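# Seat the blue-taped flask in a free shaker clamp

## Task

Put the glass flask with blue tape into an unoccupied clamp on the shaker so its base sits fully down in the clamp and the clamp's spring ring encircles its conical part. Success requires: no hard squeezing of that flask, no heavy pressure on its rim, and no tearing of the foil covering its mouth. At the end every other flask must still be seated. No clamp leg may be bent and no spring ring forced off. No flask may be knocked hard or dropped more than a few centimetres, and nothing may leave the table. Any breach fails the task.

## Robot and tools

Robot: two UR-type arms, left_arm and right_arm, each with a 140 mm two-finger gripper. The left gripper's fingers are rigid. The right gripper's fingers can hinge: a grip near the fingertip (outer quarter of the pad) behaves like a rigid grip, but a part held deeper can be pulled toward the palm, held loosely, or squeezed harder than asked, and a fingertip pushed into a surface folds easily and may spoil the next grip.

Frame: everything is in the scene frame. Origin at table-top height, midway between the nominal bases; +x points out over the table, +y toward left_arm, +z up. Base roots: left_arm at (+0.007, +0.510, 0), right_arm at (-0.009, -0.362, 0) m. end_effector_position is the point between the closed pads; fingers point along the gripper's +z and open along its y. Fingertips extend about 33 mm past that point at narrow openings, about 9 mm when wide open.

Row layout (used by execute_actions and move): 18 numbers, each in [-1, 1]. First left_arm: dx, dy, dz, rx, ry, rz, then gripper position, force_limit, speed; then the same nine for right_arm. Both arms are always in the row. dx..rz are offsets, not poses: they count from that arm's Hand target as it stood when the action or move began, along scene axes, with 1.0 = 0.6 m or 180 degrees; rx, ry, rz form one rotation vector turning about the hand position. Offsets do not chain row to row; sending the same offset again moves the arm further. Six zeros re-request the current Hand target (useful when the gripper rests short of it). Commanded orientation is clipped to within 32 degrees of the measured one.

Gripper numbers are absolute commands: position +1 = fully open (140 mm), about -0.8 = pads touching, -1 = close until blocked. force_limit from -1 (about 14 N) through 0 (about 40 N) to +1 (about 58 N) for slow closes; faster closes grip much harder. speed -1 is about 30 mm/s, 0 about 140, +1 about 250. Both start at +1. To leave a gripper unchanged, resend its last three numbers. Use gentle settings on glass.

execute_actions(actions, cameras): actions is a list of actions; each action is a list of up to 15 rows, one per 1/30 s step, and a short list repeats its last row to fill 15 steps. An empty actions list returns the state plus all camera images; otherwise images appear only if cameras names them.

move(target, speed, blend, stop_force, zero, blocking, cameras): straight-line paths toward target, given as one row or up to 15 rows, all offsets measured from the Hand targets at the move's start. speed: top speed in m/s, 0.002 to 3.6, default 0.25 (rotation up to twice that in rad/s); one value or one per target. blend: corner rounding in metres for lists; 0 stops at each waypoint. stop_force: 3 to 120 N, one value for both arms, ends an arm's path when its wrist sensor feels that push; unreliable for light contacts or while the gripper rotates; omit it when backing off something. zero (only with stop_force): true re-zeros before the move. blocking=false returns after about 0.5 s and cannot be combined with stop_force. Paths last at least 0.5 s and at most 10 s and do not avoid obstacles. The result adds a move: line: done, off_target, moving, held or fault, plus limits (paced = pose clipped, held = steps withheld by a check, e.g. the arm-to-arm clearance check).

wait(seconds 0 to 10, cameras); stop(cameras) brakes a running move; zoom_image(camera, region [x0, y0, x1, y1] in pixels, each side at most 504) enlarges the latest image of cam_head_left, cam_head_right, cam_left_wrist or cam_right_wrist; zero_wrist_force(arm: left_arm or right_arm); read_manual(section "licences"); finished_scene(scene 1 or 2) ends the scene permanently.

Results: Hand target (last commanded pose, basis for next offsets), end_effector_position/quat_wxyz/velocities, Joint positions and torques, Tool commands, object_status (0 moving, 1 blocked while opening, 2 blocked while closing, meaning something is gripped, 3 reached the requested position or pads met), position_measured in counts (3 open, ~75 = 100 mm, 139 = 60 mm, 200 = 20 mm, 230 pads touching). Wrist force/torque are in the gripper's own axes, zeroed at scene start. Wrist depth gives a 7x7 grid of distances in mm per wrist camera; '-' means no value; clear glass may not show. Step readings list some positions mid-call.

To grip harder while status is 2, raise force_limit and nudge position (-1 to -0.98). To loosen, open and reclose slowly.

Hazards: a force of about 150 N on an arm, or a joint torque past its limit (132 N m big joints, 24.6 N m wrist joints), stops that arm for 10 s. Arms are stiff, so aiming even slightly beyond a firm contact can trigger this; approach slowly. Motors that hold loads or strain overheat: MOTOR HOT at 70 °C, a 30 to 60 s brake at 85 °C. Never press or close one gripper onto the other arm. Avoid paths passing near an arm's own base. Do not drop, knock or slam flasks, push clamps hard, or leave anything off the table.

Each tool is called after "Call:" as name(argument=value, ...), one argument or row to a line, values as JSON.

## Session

Call:
execute_actions(
  actions=[],
)

Scene clock: 0.00 s.
left_arm: end_effector_position=(+0.6789, +0.6086, +0.3035) position_measured=3 object_status=3 end_effector_quat_wxyz=(-0.022, +0.702, +0.533, +0.472) | right_arm: end_effector_position=(+0.4870, -0.4753, +0.2094) position_measured=3 object_status=3 end_effector_quat_wxyz=(-0.014, +0.813, +0.582, -0.028)
Joint positions: left_arm=[-0.432 -1.524 1.961 -2.587 -0.724 1.686] | right_arm=[-0.503 -1.518 1.677 -1.679 -1.607 1.433]
Joint velocities: within noise
Joint torques (N m): no reading
Wrist force (N): no reading
Wrist torque (N m): no reading
Wrist force, peak (N): no reading
Wrist depth (mm): cam_left_wrist=[1204 1371 1647 - - 912 - / 1114 1282 1614 1839 - - - / 1040 1192 1355 602 1108 - 755 / - 117 - 558 - 128 - / - 106 414 480 - - 94 / - 99 - - - - - / - 322 372 - - - -] | cam_right_wrist=[- 311 315 305 301 298 - / 468 - 330 - - 310 309 / 491 - 352 358 - 330 327 / 1275 122 369 358 368 133 - / - 109 - - 378 116 92 / - 1457 - - - - 94 / - 1530 - - - - -]
Hand target: left_arm +0.6789, +0.6086, +0.3035; -0.022, +0.702, +0.533, +0.472 | right_arm +0.4870, -0.4753, +0.2094; -0.014, +0.813, +0.582, -0.028
Tool commands: left_gripper/position=+1.0 left_gripper/force_limit=+1.0 left_gripper/speed=+1.0 right_gripper/position=+1.0 right_gripper/force_limit=+1.0 right_gripper/speed=+1.0
camera_calibration:
cam_left_wrist: T_world_to_cam=[[0.768671, -0.408571, 0.492153, -0.41482], [-0.20152, -0.884919, -0.41989, 0.799843], [0.607071, 0.223578, -0.762547, -0.170682], [0, 0, 0, 1]] pos_world=[0.583661, 0.576474, 0.409848]
cam_right_wrist: T_world_to_cam=[[0.950572, -0.309069, -0.0298119, -0.599382], [-0.278076, -0.890085, 0.36114, -0.360714], [-0.138152, -0.335, -0.932035, 0.249824], [0, 0, 0, 1]] pos_world=[0.503964, -0.422625, 0.345244]

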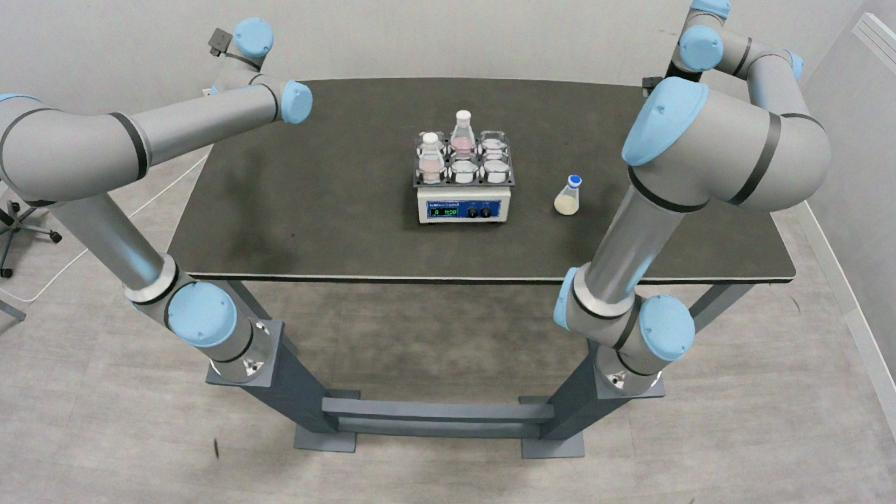

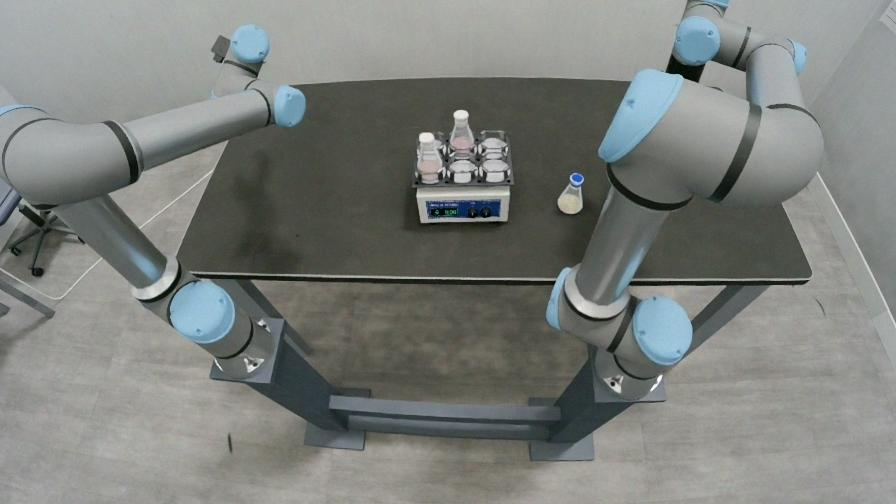

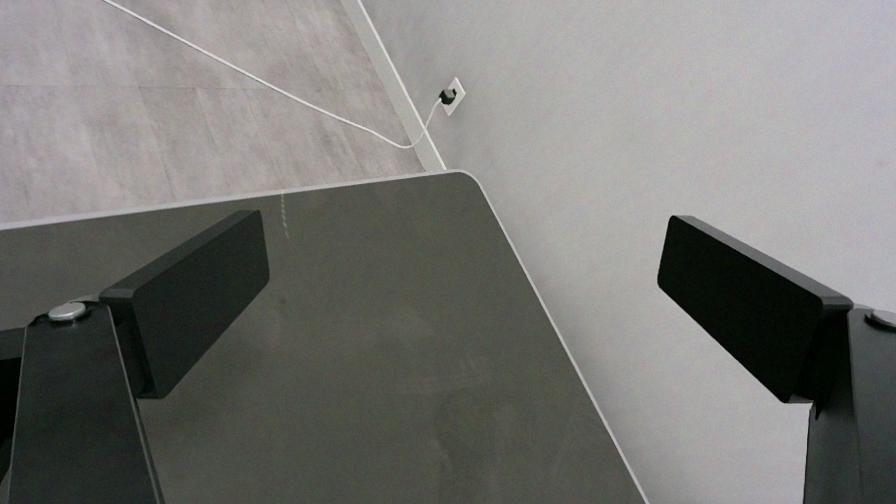

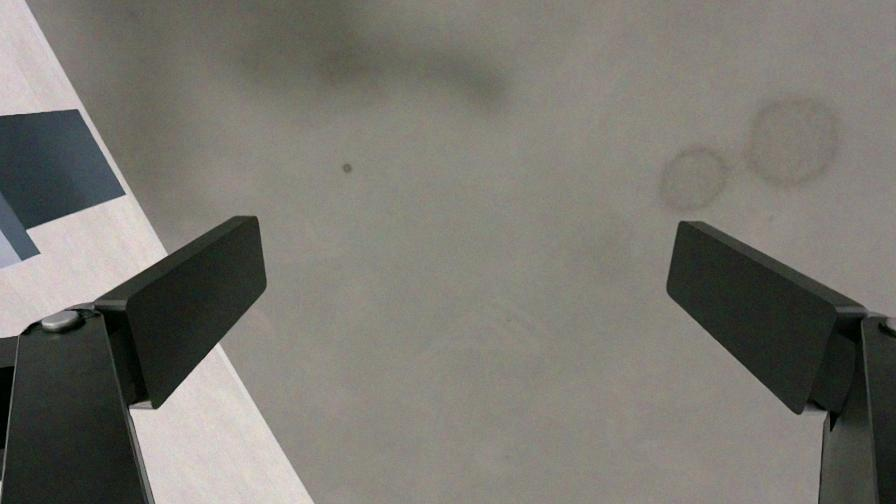

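Call:
zoom_image(
  camera="cam_head_left",
  region=[400, 100, 530, 210],
)

Call:
zoom_image(
  camera="cam_head_left",
  region=[530, 160, 610, 230],
)

Call:
zoom_image(
  camera="cam_head_right",
  region=[530, 160, 610, 230],
)

Scaled by 3.877 from the camera's 896x504 image, which has a finer 1280x720 frame.

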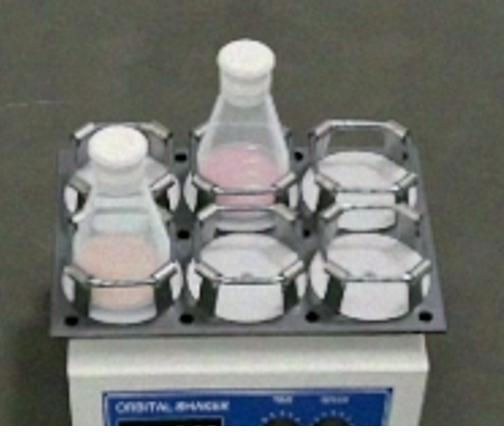

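Scaled by 6.300 from the camera's 896x504 image, which has a finer 1280x720 frame.

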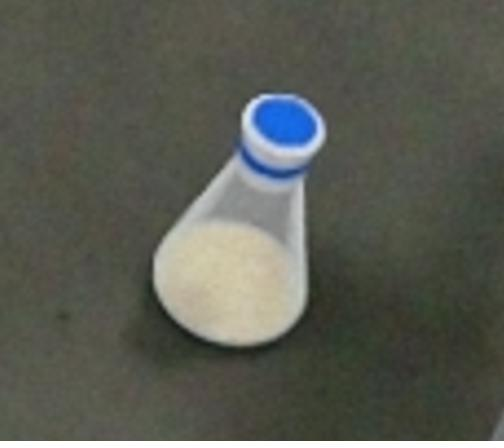

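Scaled by 6.300 from the camera's 896x504 image, which has a finer 1280x720 frame.

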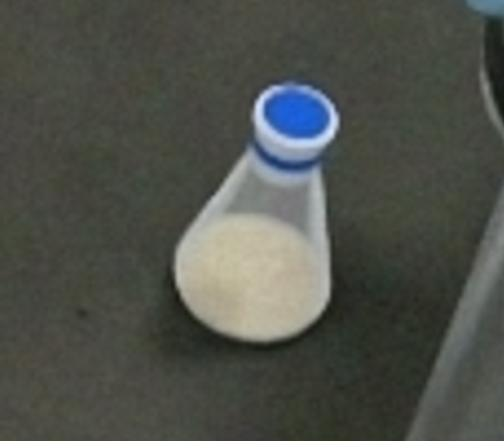

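Call:
move(
  target=[-0.3817,-0.515,0.244,0.1787,0.0263,-0.5777,1,1,1,-0.112,-0.042,0.201,0.43,-0.127,0.028,1,1,1],
  speed=0.5,
  cameras=["cam_head_left"],
)

Scene clock: 19.40 s.
left_arm: end_effector_position=(+0.4499, +0.2996, +0.4498) position_measured=3 object_status=3 end_effector_quat_wxyz=(+0.166, +0.834, -0.349, +0.394) | right_arm: end_effector_position=(+0.4198, -0.5006, +0.3299) position_measured=3 object_status=3 end_effector_quat_wxyz=(-0.407, +0.592, +0.495, +0.488)
Joint positions: left_arm=[-0.648 -2.091 1.992 -2.35 -1.691 3.238] | right_arm=[-1.134 -1.204 1.391 -0.427 -0.934 0.143]
Joint torques (N m): left_arm=[11.14 -5.5 -30.75 -3.04 -1.74 1.38] | right_arm=[11.65 -50.88 -9.61 2.9 0.97 -1.81]
Wrist force (N): left_arm=[0.3 -0.1 1.0] | right_arm=[-2.4 -1.3 0.6]
Wrist torque (N m): left_arm=[0.05 -0.05 -0.11] | right_arm=[-0.18 0.52 -0.21]
Wrist force, peak (N): left_arm=[0.2 0.5 1.8] | right_arm=[-3.0 -1.6 0.2]
Wrist depth (mm): cam_left_wrist=[960 - - - 905 945 895 / 953 - 1473 804 804 824 - / - - - - 544 694 - / - 117 - 613 - 128 1560 / - 106 605 602 - - 94 / - 528 535 526 - - - / - - 516 516 - - -] | cam_right_wrist=[- 1093 2473 2401 - - - / 3139 995 2782 2950 - - - / 2950 1224 1079 614 - 1700 - / 331 127 - - - 133 1206 / - 109 - 623 617 123 92 / - 1360 537 - 512 - 94 / - 1166 - 452 - - -]
Hand target: left_arm +0.4499, +0.2996, +0.4499; +0.166, +0.833, -0.349, +0.394 | right_arm +0.4198, -0.5005, +0.3300; -0.407, +0.592, +0.495, +0.488
Off the commanded pose: left_arm 0.000 m, 0 deg | right_arm 0.000 m, 0 deg.
move: done
Images, in order (width x height): cam_head_left 896x504.

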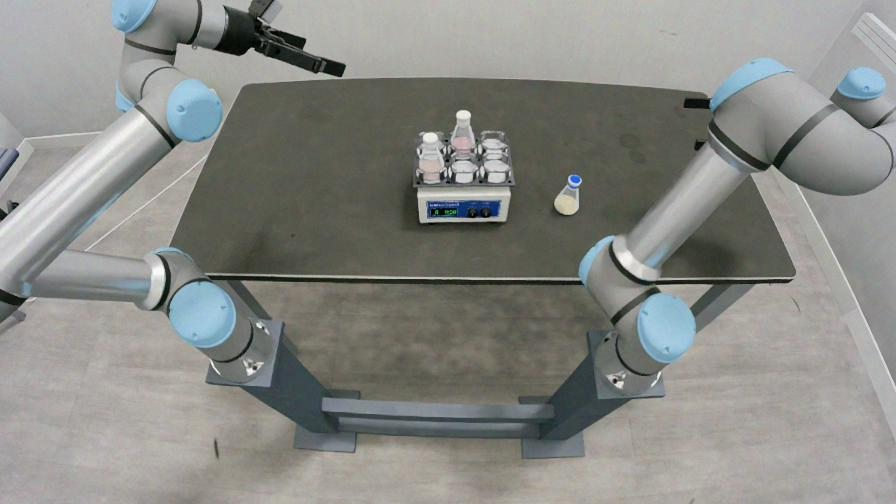

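Call:
move(
  target=[
    [-0.25,-0.667,-0.15,0,0,0,1,1,1,0,0,0,0,0,0,1,1,1],
    [-0.15,-0.825,-0.47,0,0,0,1,1,1,0,0,0,0,0,0,1,1,1],
  ],
  speed=0.35,
  blend=[0.05,0],
  cameras=["all"],
)

Call:
zoom_image(
  camera="cam_right_wrist",
  region=[300, 150, 600, 450],
)

Call:
zoom_image(
  camera="cam_left_wrist",
  region=[250, 50, 650, 450],
)

Scene clock: 23.40 s.
left_arm: end_effector_position=(+0.3600, -0.1953, +0.1679) position_measured=3 object_status=3 end_effector_quat_wxyz=(+0.166, +0.834, -0.349, +0.394) end_effector_velocity=(+0.000, +0.000, -0.003) end_effector_angular_velocity=(+0.002, +0.000, +0.000) | right_arm: end_effector_position=(+0.4198, -0.5005, +0.3300) position_measured=3 object_status=3 end_effector_quat_wxyz=(-0.407, +0.592, +0.495, +0.488)
Joint positions: left_arm=[-1.484 -1.144 1.845 -3.031 -1.062 2.665] | right_arm=[-1.134 -1.204 1.391 -0.427 -0.934 0.143]
Joint velocities: left_arm=[0 0.004 0.003 -0.005 0 0] | right_arm=[within noise]
Joint torques (N m): left_arm=[-15.14 -33.47 -22.83 -5.77 1.76 -1.38] | right_arm=[10.25 -56.39 -9.24 2.13 3.19 -1.58]
Wrist force (N): left_arm=[0.3 -0.1 0.8] | right_arm=[-2.3 -1.1 0.4]
Wrist torque (N m): left_arm=[0.07 -0.06 -0.15] | right_arm=[-0.14 0.49 -0.19]
Wrist force, peak (N): left_arm=[-1.6 0.3 4.5] | right_arm=[-2.7 -1.3 0.5]
Wrist depth (mm): cam_left_wrist=[- - 468 483 471 465 488 / - - - 397 415 410 426 / - - - 362 367 - 378 / 169 124 329 325 334 127 1174 / - 106 - 308 - - 94 / - 138 - 277 285 - - / - 156 205 265 - - -] | cam_right_wrist=[553 459 2950 3601 2633 - - / 530 457 483 2551 - - - / 3139 1003 521 590 - 1521 - / 333 127 628 626 - 132 1237 / - 109 - - - 123 92 / - 1424 587 - - - 94 / - 1432 - 425 - - -]
Hand target: left_arm +0.3599, -0.1954, +0.1679; +0.166, +0.833, -0.349, +0.394 | right_arm +0.4198, -0.5005, +0.3300; -0.407, +0.592, +0.495, +0.488
Off the commanded pose: left_arm 0.000 m, 0 deg | right_arm 0.000 m, 0 deg.
move: done
camera_calibration:
cam_left_wrist: T_world_to_cam=[[-0.699991, -0.713751, 0.0239239, 0.116226], [-0.63236, 0.603906, -0.485199, 0.424032], [0.331863, -0.354763, -0.874077, 0.104163], [0, 0, 0, 1]] pos_world=[0.314931, -0.136166, 0.294005]
cam_right_wrist: T_world_to_cam=[[0.979762, -0.199095, 0.0206821, -0.513615], [-0.083759, -0.501629, -0.861019, 0.0708701], [0.181799, 0.841861, -0.508153, 0.659347], [0, 0, 0, 1]] pos_world=[0.389288, -0.621786, 0.406692]

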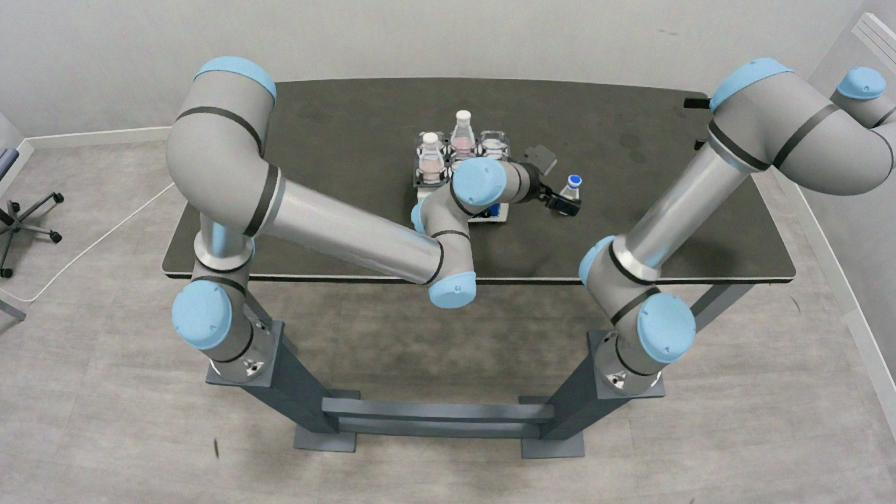

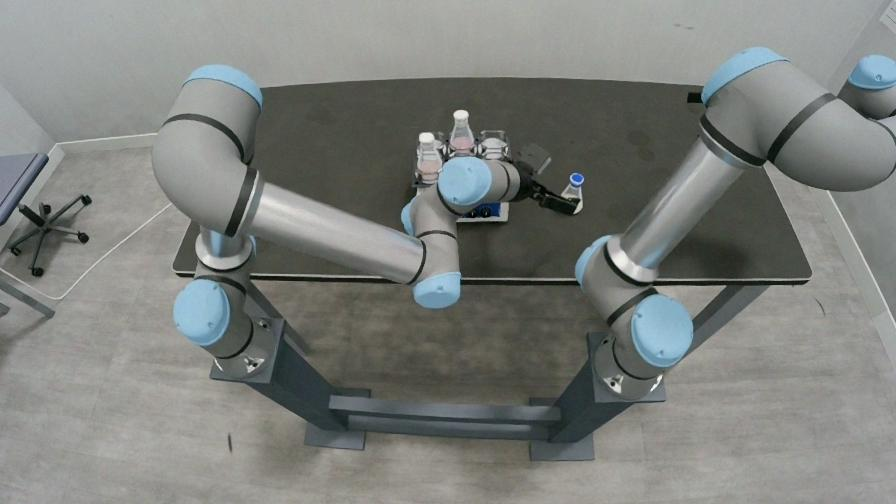

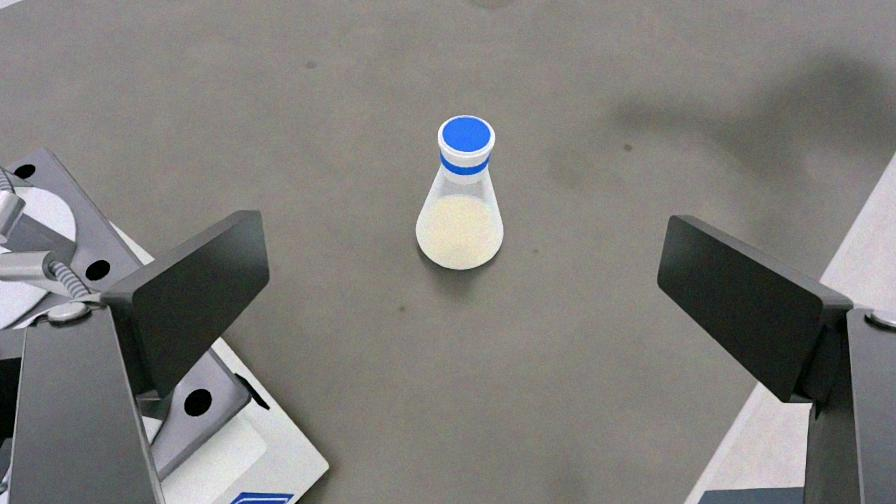

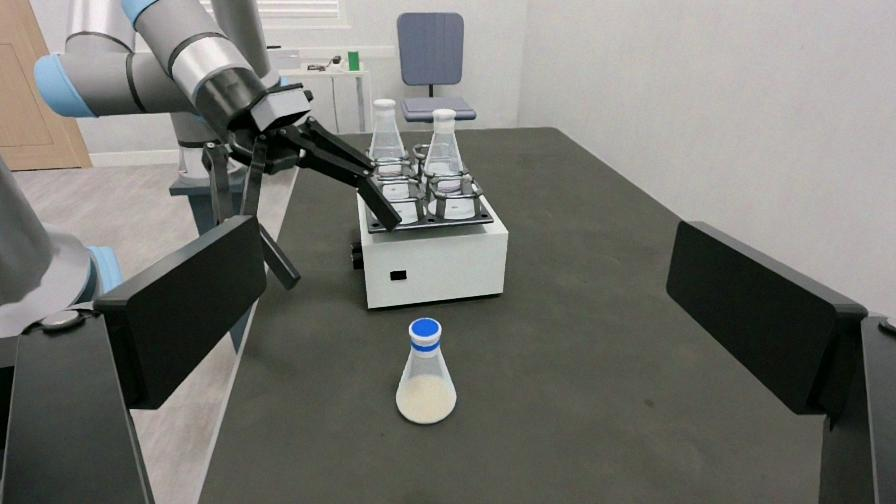

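Scaled by 1.680 from the camera's 896x504 image, which has a finer 1280x720 frame.

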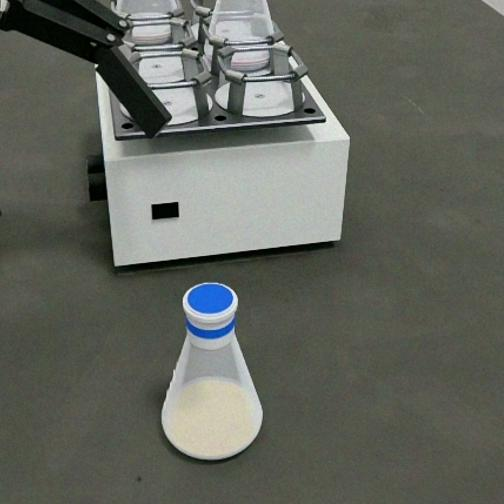

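Scaled by 1.260 from the camera's 896x504 image, which has a finer 1280x720 frame.

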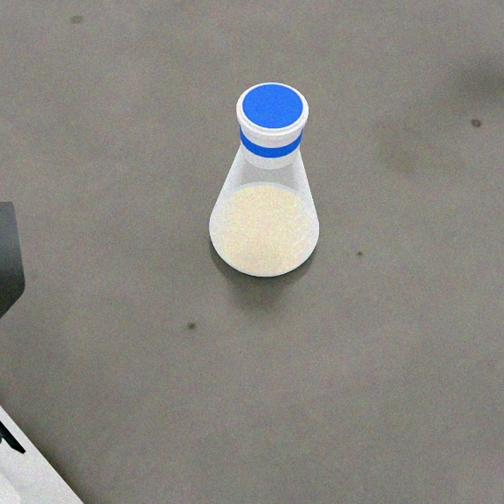

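Call:
move(
  target=[0.1258,-0.1283,-0.128,0,0,0,0.05,-0.05,-0.3,0,0,0,0,0,0,1,1,1],
  speed=0.07,
  cameras=["cam_left_wrist","cam_right_wrist"],
)

Call:
zoom_image(
  camera="cam_right_wrist",
  region=[300, 150, 600, 450],
)

Scene clock: 31.67 s.
left_arm: end_effector_position=(+0.4355, -0.2723, +0.0911) position_measured=123 object_status=3 end_effector_quat_wxyz=(+0.166, +0.834, -0.349, +0.394) | right_arm: end_effector_position=(+0.4198, -0.5005, +0.3300) position_measured=3 object_status=3 end_effector_quat_wxyz=(-0.407, +0.592, +0.495, +0.488)
Joint positions: left_arm=[-1.378 -0.832 1.557 -3.093 -1.137 2.75] | right_arm=[-1.134 -1.204 1.391 -0.427 -0.934 0.143]
Joint torques (N m): left_arm=[-15.17 -48.54 -21.61 -2.83 1.87 -1.67] | right_arm=[11.45 -55.89 -11.95 1.68 3.2 -1.65]
Wrist force (N): left_arm=[0.3 -0.1 0.7] | right_arm=[-2.2 -1.3 0.5]
Wrist torque (N m): left_arm=[0.08 -0.10 -0.21] | right_arm=[-0.18 0.46 -0.18]
Wrist force, peak (N): left_arm=[0.1 -0.1 2.1] | right_arm=[-2.6 -1.4 0.8]
Wrist depth (mm): cam_left_wrist=[332 337 - - 347 - - / 298 - 308 298 306 - - / - 266 272 127 - - - / 242 - 131 132 122 249 244 / - - 114 - 122 - - / - - - - - - - / - - - - - - -] | cam_right_wrist=[3710 579 2449 2577 - 1762 - / 2721 500 1020 2847 2915 1457 1237 / 2691 507 437 641 2148 - - / 332 127 444 597 850 133 - / - 109 425 468 - 116 92 / - 1440 527 - - 478 94 / - 1324 - - - 442 -]
Hand target: left_arm +0.4353, -0.2724, +0.0911; +0.166, +0.833, -0.349, +0.394 | right_arm +0.4198, -0.5005, +0.3300; -0.407, +0.592, +0.495, +0.488
Off the commanded pose: left_arm 0.000 m, 0 deg | right_arm 0.000 m, 0 deg.
move: done
camera_calibration:
cam_left_wrist: T_world_to_cam=[[-0.700062, -0.713681, 0.0239517, 0.116061], [-0.632272, 0.60392, -0.485297, 0.481066], [0.331882, -0.354881, -0.874022, -0.0154168], [0, 0, 0, 1]] pos_world=[0.390531, -0.213166, 0.217205]
cam_right_wrist: T_world_to_cam=[[0.979762, -0.199095, 0.0206821, -0.513615], [-0.083759, -0.501629, -0.861019, 0.0708701], [0.181799, 0.841861, -0.508153, 0.659347], [0, 0, 0, 1]] pos_world=[0.389288, -0.621786, 0.406692]
Images, in order (width x height): cam_left_wrist 896x504, cam_right_wrist 896x504.

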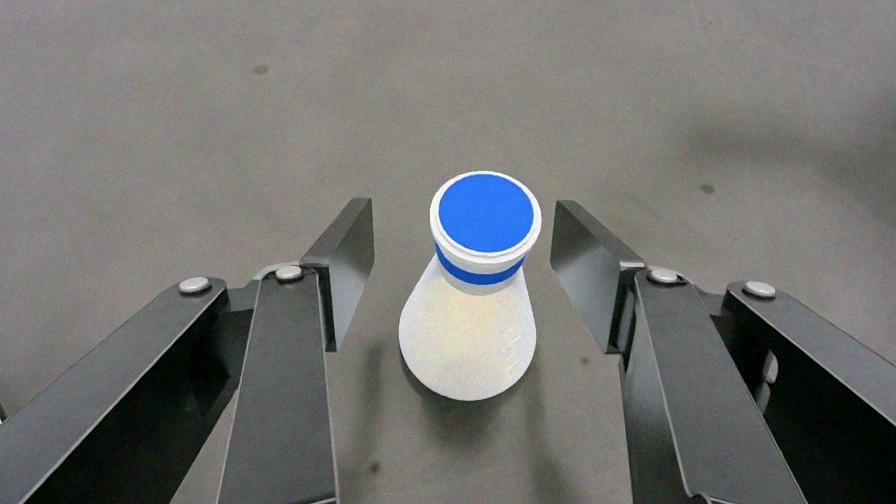

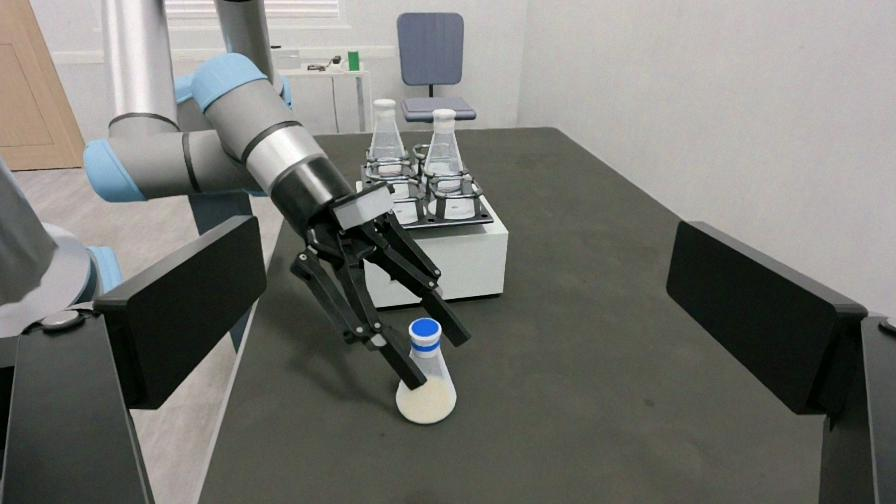

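Scaled by 1.680 from the camera's 896x504 image, which has a finer 1280x720 frame.

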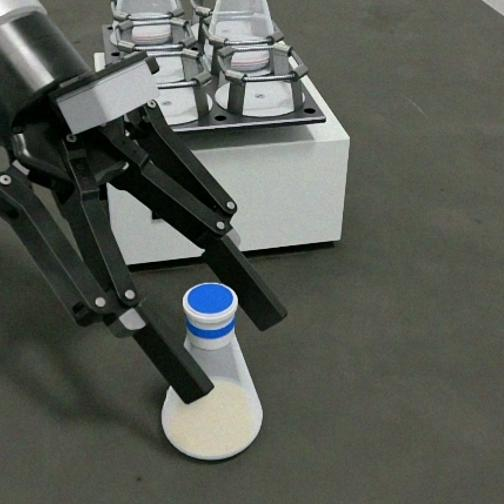

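Call:
move(
  target=[0,0,0,0,0,0,-1,-0.05,-1,0,0,0,0,0,0,1,1,1],
  cameras=["cam_left_wrist","cam_right_wrist"],
)

Call:
wait(
  seconds=1,
)

Call:
zoom_image(
  camera="cam_right_wrist",
  region=[350, 250, 500, 450],
)

Scene clock: 35.60 s.
left_arm: end_effector_position=(+0.4353, -0.2724, +0.0911) position_measured=177 object_status=0 end_effector_quat_wxyz=(+0.166, +0.833, -0.349, +0.394) | right_arm: end_effector_position=(+0.4198, -0.5005, +0.3300) position_measured=3 object_status=3 end_effector_quat_wxyz=(-0.407, +0.592, +0.495, +0.488)
Joint positions: left_arm=[-1.378 -0.832 1.557 -3.093 -1.137 2.75] | right_arm=[-1.134 -1.204 1.391 -0.427 -0.934 0.143]
Joint torques (N m): left_arm=[-14.52 -45.73 -22.13 -3.08 1.72 -1.74] | right_arm=[10.53 -56.11 -10.27 1.54 3.13 -1.37]
Wrist force (N): left_arm=[2.6 0.2 -2.6] | right_arm=[-2.2 -1.2 0.5]
Wrist torque (N m): left_arm=[0.09 -0.14 -0.22] | right_arm=[-0.15 0.47 -0.19]
Wrist force, peak (N): left_arm=[2.6 0.2 -2.6] | right_arm=[-2.6 -1.4 0.7]
Wrist depth (mm): cam_left_wrist=[- 334 331 - 343 339 - / 297 296 - - - - 297 / - - - 129 272 - 277 / - - - 120 120 - - / - - 83 - - 95 230 / - - - - - - - / - - - - - - -] | cam_right_wrist=[2915 584 2499 2915 - - - / 2881 501 463 2633 - - 1237 / 2881 511 436 603 - - 1183 / 333 127 445 599 - 142 1183 / - 109 573 471 - 116 92 / - 1432 - - - - 94 / - 1243 - 410 419 - -]
Hand target: left_arm +0.4353, -0.2724, +0.0911; +0.166, +0.833, -0.349, +0.394 | right_arm +0.4198, -0.5005, +0.3300; -0.407, +0.592, +0.495, +0.488
Off the commanded pose: left_arm 0.000 m, 0 deg | right_arm 0.000 m, 0 deg.
move: done
camera_calibration:
cam_left_wrist: T_world_to_cam=[[-0.70013, -0.713612, 0.0239782, 0.115886], [-0.632202, 0.60395, -0.485351, 0.48099], [0.331871, -0.354968, -0.873991, -0.0154069], [0, 0, 0, 1]] pos_world=[0.390331, -0.213265, 0.217205]
cam_right_wrist: T_world_to_cam=[[0.979762, -0.199095, 0.0206821, -0.513615], [-0.083759, -0.501629, -0.861019, 0.0708701], [0.181799, 0.841861, -0.508153, 0.659347], [0, 0, 0, 1]] pos_world=[0.389288, -0.621786, 0.406692]
Images, in order (width x height): cam_left_wrist 896x504, cam_right_wrist 896x504.

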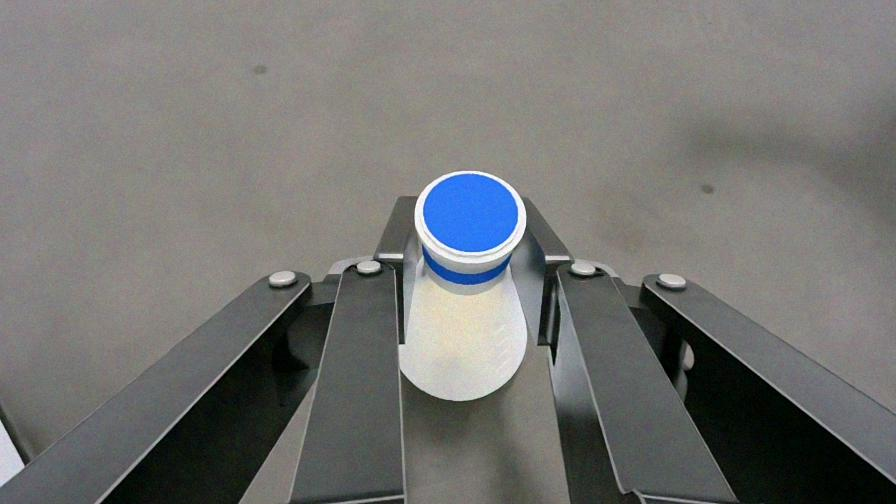

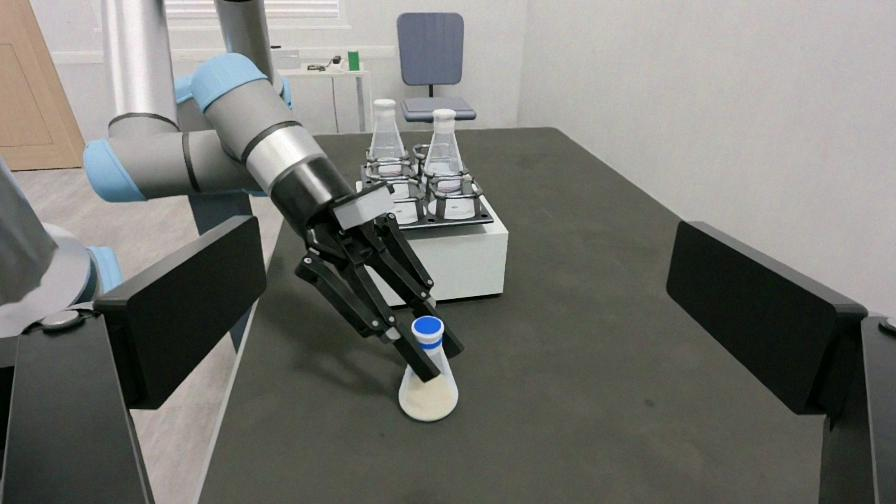

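Scene clock: 36.60 s.
left_arm: end_effector_position=(+0.4353, -0.2724, +0.0911) position_measured=177 object_status=2 end_effector_quat_wxyz=(+0.166, +0.833, -0.349, +0.394) | right_arm: end_effector_position=(+0.4198, -0.5005, +0.3300) position_measured=3 object_status=3 end_effector_quat_wxyz=(-0.407, +0.592, +0.495, +0.488)
Joint positions: left_arm=[-1.378 -0.832 1.557 -3.093 -1.137 2.75] | right_arm=[-1.134 -1.204 1.391 -0.427 -0.934 0.143]
Joint torques (N m): left_arm=[-11.99 -45.59 -18.23 -3.03 1.16 -1.7] | right_arm=[8.69 -55.96 -11.95 1.52 3.26 -1.2]
Wrist force (N): left_arm=[2.3 0.0 -2.4] | right_arm=[-2.4 -1.6 0.8]
Wrist torque (N m): left_arm=[0.05 -0.11 -0.22] | right_arm=[-0.23 0.50 -0.19]
Wrist force, peak (N): left_arm=[2.7 0.1 -2.6] | right_arm=[-2.6 -1.3 0.5]
Wrist depth (mm): cam_left_wrist=[- 358 - 344 344 - 337 / - - - 311 311 - 304 / - - - 128 264 262 - / - - - 122 122 - 244 / 221 - 83 - - - - / - - - 199 - - - / - - - - - - -] | cam_right_wrist=[2721 744 2551 3449 2226 - - / 2881 498 465 3180 - - - / 2814 513 440 625 - - - / 330 127 449 628 - 133 - / - 109 443 466 - 123 92 / - 1424 548 493 - 536 94 / - 1262 - - - - -]
Hand target: left_arm +0.4353, -0.2724, +0.0911; +0.166, +0.833, -0.349, +0.394 | right_arm +0.4198, -0.5005, +0.3300; -0.407, +0.592, +0.495, +0.488
Tool commands: left_gripper/position=-1.0 left_gripper/force_limit=-0.05 left_gripper/speed=-1.0 right_gripper/position=+1.0 right_gripper/force_limit=+1.0 right_gripper/speed=+1.0
Off the commanded pose: left_arm 0.000 m, 0 deg | right_arm 0.000 m, 0 deg.
wait: 1.00 s; at rest by 0.17 s

Scaled by 2.520 from the camera's 896x504 image, which has a finer 1280x720 frame.
This view is cut from an older image: the scene may have changed since it was taken.

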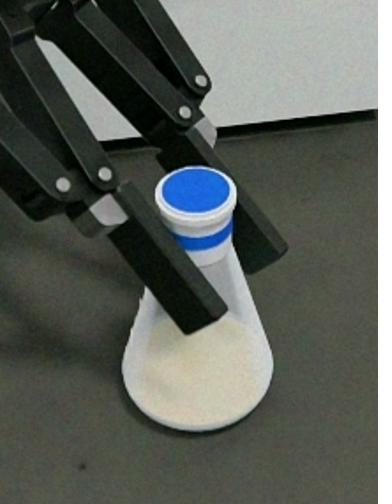

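Call:
move(
  target=[
    [0,0,0.05,0,0,0,-1,-0.05,-1,0,0,0,0,0,0,1,1,1],
    [0,0,0.365,0,0,0,-1,-0.05,-1,0,0,0,0,0,0,1,1,1],
    [-0.019,0.33,0.365,0,0,0,-1,-0.05,-1,0,0,0,0,0,0,1,1,1],
  ],
  speed=[0.03,0.1,0.1],
  blend=[0.01,0.04,0],
  cameras=["cam_right_wrist"],
)

Call:
move(
  target=[0,0,0,0,0,0,-1,-0.05,-1,-0.0167,0.333,-0.1,0,0,0,1,1,1],
  speed=0.2,
  cameras=["all"],
)

Call:
zoom_image(
  camera="cam_right_wrist",
  region=[350, 60, 530, 280],
)

Call:
zoom_image(
  camera="cam_left_wrist",
  region=[330, 120, 630, 470],
)

Scene clock: 44.80 s.
left_arm: end_effector_position=(+0.4241, -0.0744, +0.3101) position_measured=177 object_status=2 end_effector_quat_wxyz=(+0.166, +0.833, -0.349, +0.394) | right_arm: end_effector_position=(+0.4198, -0.5005, +0.3300) position_measured=3 object_status=3 end_effector_quat_wxyz=(-0.407, +0.592, +0.495, +0.488)
Joint positions: left_arm=[-1.317 -1.495 1.892 -2.785 -1.181 2.797] | right_arm=[-1.134 -1.204 1.391 -0.427 -0.934 0.143]
Joint torques (N m): left_arm=[-16.15 -32.82 -17.46 -2.87 1.96 -1.94] | right_arm=[8.09 -55.98 -11.56 0.84 3.24 -0.95]
Wrist force (N): left_arm=[-0.4 0.0 1.3] | right_arm=[-2.2 -1.3 0.6]
Wrist torque (N m): left_arm=[0.08 -0.06 -0.20] | right_arm=[-0.18 0.47 -0.18]
Wrist force, peak (N): left_arm=[2.7 0.2 -2.6] | right_arm=[-2.6 -1.5 0.8]
Wrist depth (mm): cam_left_wrist=[872 1114 - 728 - - - / - - - - - - 608 / - - - 128 - - - / 471 483 485 122 121 - 1511 / - - 83 - - 452 1242 / - - - 280 - - - / - - - - - - -] | cam_right_wrist=[- 841 517 2661 - - - / 2915 972 1108 634 - 1611 - / 3222 2499 2661 664 - - - / 333 127 - 593 - 133 1123 / - 109 - - - 116 92 / - 1368 - 498 - 517 94 / - 1289 - - 441 436 -]
Hand target: left_arm +0.4239, -0.0744, +0.3101; +0.166, +0.833, -0.349, +0.394 | right_arm +0.4198, -0.5005, +0.3300; -0.407, +0.592, +0.495, +0.488
Off the commanded pose: left_arm 0.000 m, 0 deg | right_arm 0.000 m, 0 deg.
move: done
camera_calibration:
cam_right_wrist: T_world_to_cam=[[0.979762, -0.199095, 0.0206821, -0.513615], [-0.083759, -0.501629, -0.861019, 0.0708701], [0.181799, 0.841861, -0.508153, 0.659347], [0, 0, 0, 1]] pos_world=[0.389288, -0.621786, 0.406692]
Images, in order (width x height): cam_right_wrist 896x504.

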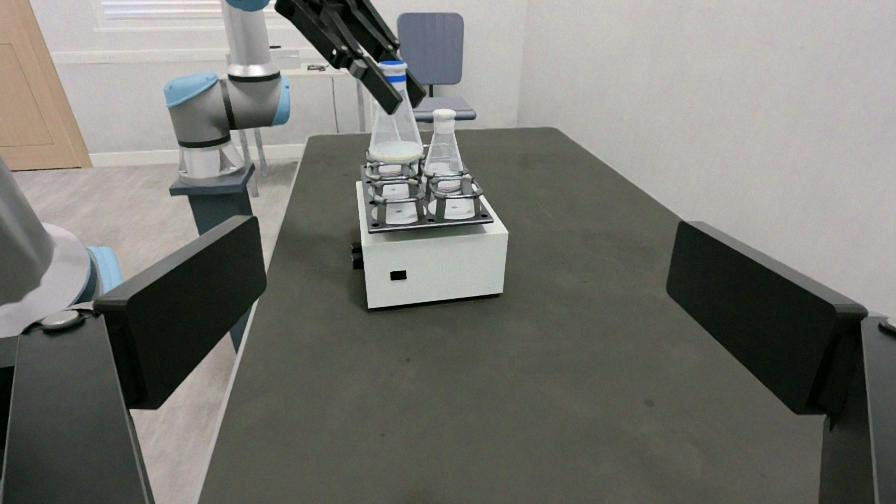

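Scene clock: 46.30 s.
left_arm: end_effector_position=(+0.4239, -0.0744, +0.3101) position_measured=177 object_status=2 end_effector_quat_wxyz=(+0.166, +0.833, -0.349, +0.394) | right_arm: end_effector_position=(+0.4098, -0.3008, +0.2700) position_measured=3 object_status=3 end_effector_quat_wxyz=(-0.407, +0.592, +0.495, +0.488)
Joint positions: left_arm=[-1.317 -1.495 1.892 -2.784 -1.181 2.796] | right_arm=[-0.928 -1.502 1.926 -0.713 -0.736 0.215]
Joint torques (N m): left_arm=[-15.67 -34.59 -17.21 -3.14 1.84 -1.69] | right_arm=[5.64 -20.31 -7.01 -0.49 -0.59 -1.69]
Wrist force (N): left_arm=[-0.4 0.1 1.3] | right_arm=[-2.5 -1.1 0.5]
Wrist torque (N m): left_arm=[0.08 -0.07 -0.19] | right_arm=[-0.15 0.53 -0.16]
Wrist force, peak (N): left_arm=[-0.5 0.1 1.4] | right_arm=[-3.0 -1.7 3.0]
Wrist depth (mm): cam_left_wrist=[- 1059 - 684 - - - / 1045 583 611 607 - - 593 / - 521 554 128 547 - 580 / - - - 126 122 - 499 / 435 - 83 - - - 1223 / - - - 273 - - - / - - - - - - -] | cam_right_wrist=[3139 798 2401 318 - - 1155 / 3061 795 3061 490 3309 - 1230 / 2915 836 - 451 - 1493 - / 2186 122 587 399 406 133 - / - 109 562 414 432 123 92 / - 1353 - - - 434 94 / - 365 348 365 373 386 -]
Hand target: left_arm +0.4239, -0.0744, +0.3101; +0.166, +0.833, -0.349, +0.394 | right_arm +0.4098, -0.3007, +0.2700; -0.407, +0.592, +0.495, +0.488
Off the commanded pose: left_arm 0.000 m, 0 deg | right_arm 0.000 m, 0 deg.
move: done
camera_calibration:
cam_left_wrist: T_world_to_cam=[[-0.700062, -0.713681, 0.0239517, 0.243935], [-0.632272, 0.60392, -0.485297, 0.460447], [0.331882, -0.354881, -0.874022, 0.249987], [0, 0, 0, 1]] pos_world=[0.378931, -0.0152656, 0.436105]
cam_right_wrist: T_world_to_cam=[[0.979759, -0.199107, 0.0206936, -0.462727], [-0.0837806, -0.501744, -0.860949, 0.118474], [0.181804, 0.841789, -0.50827, 0.462583], [0, 0, 0, 1]] pos_world=[0.379187, -0.422086, 0.346693]

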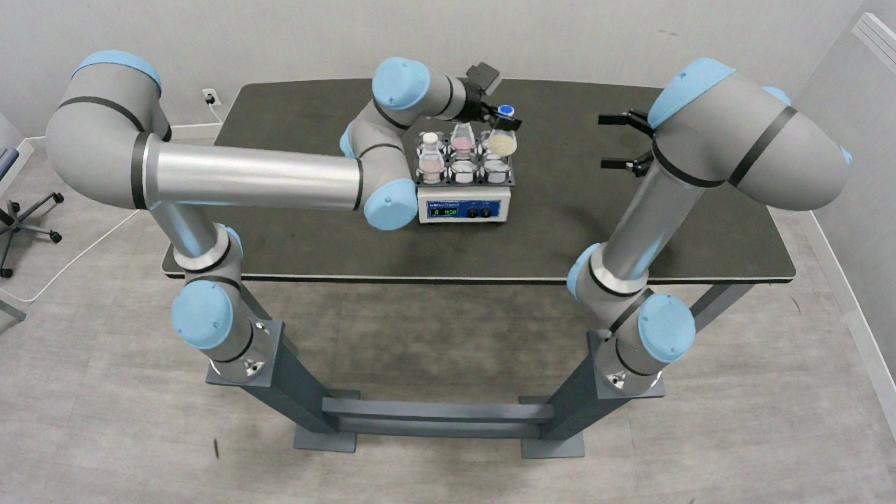

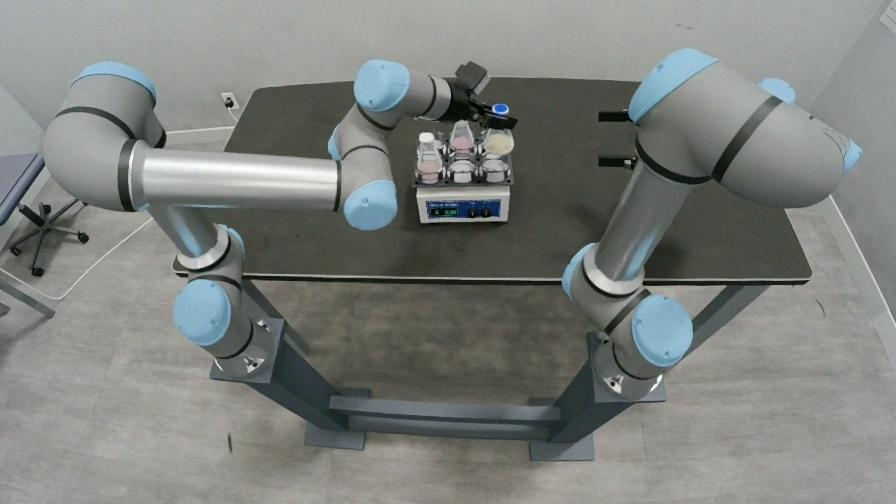

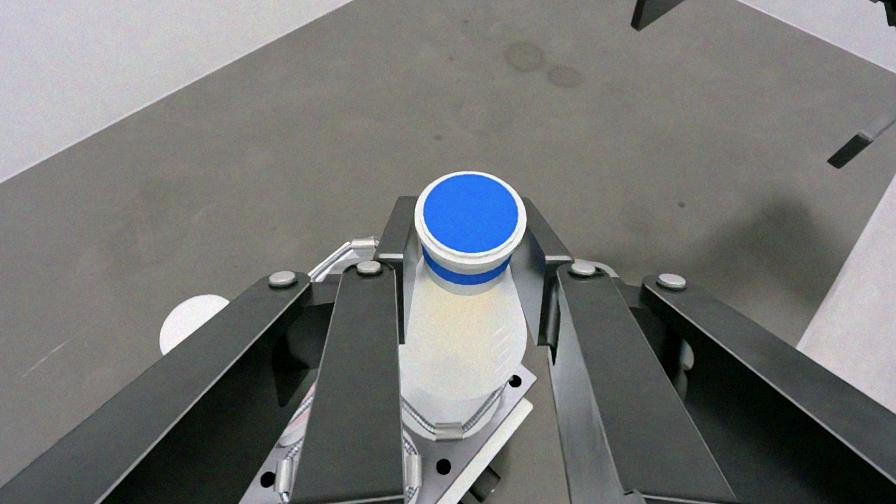

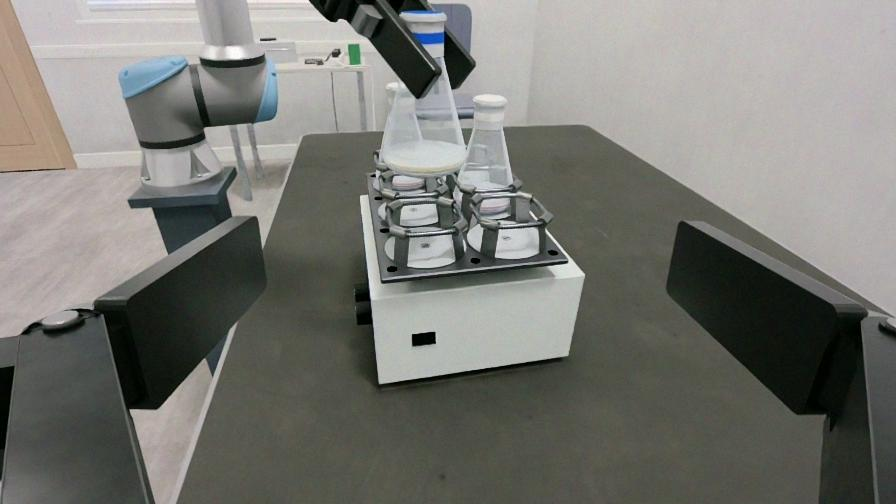

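Scaled by 2.291 from the camera's 896x504 image, which has a finer 1280x720 frame.

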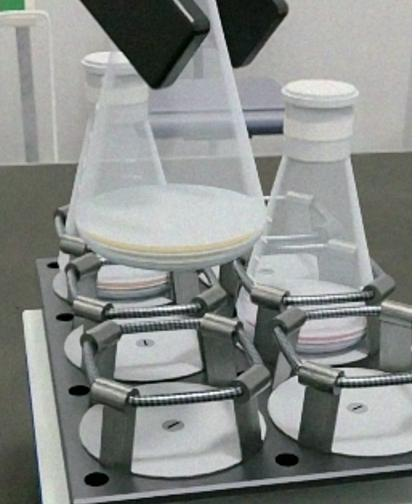

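Scaled by 1.440 from the camera's 896x504 image, which has a finer 1280x720 frame.

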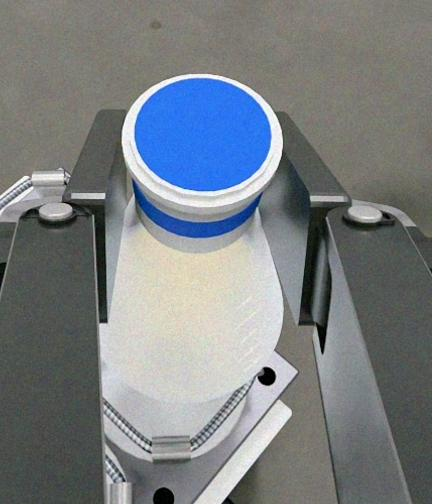

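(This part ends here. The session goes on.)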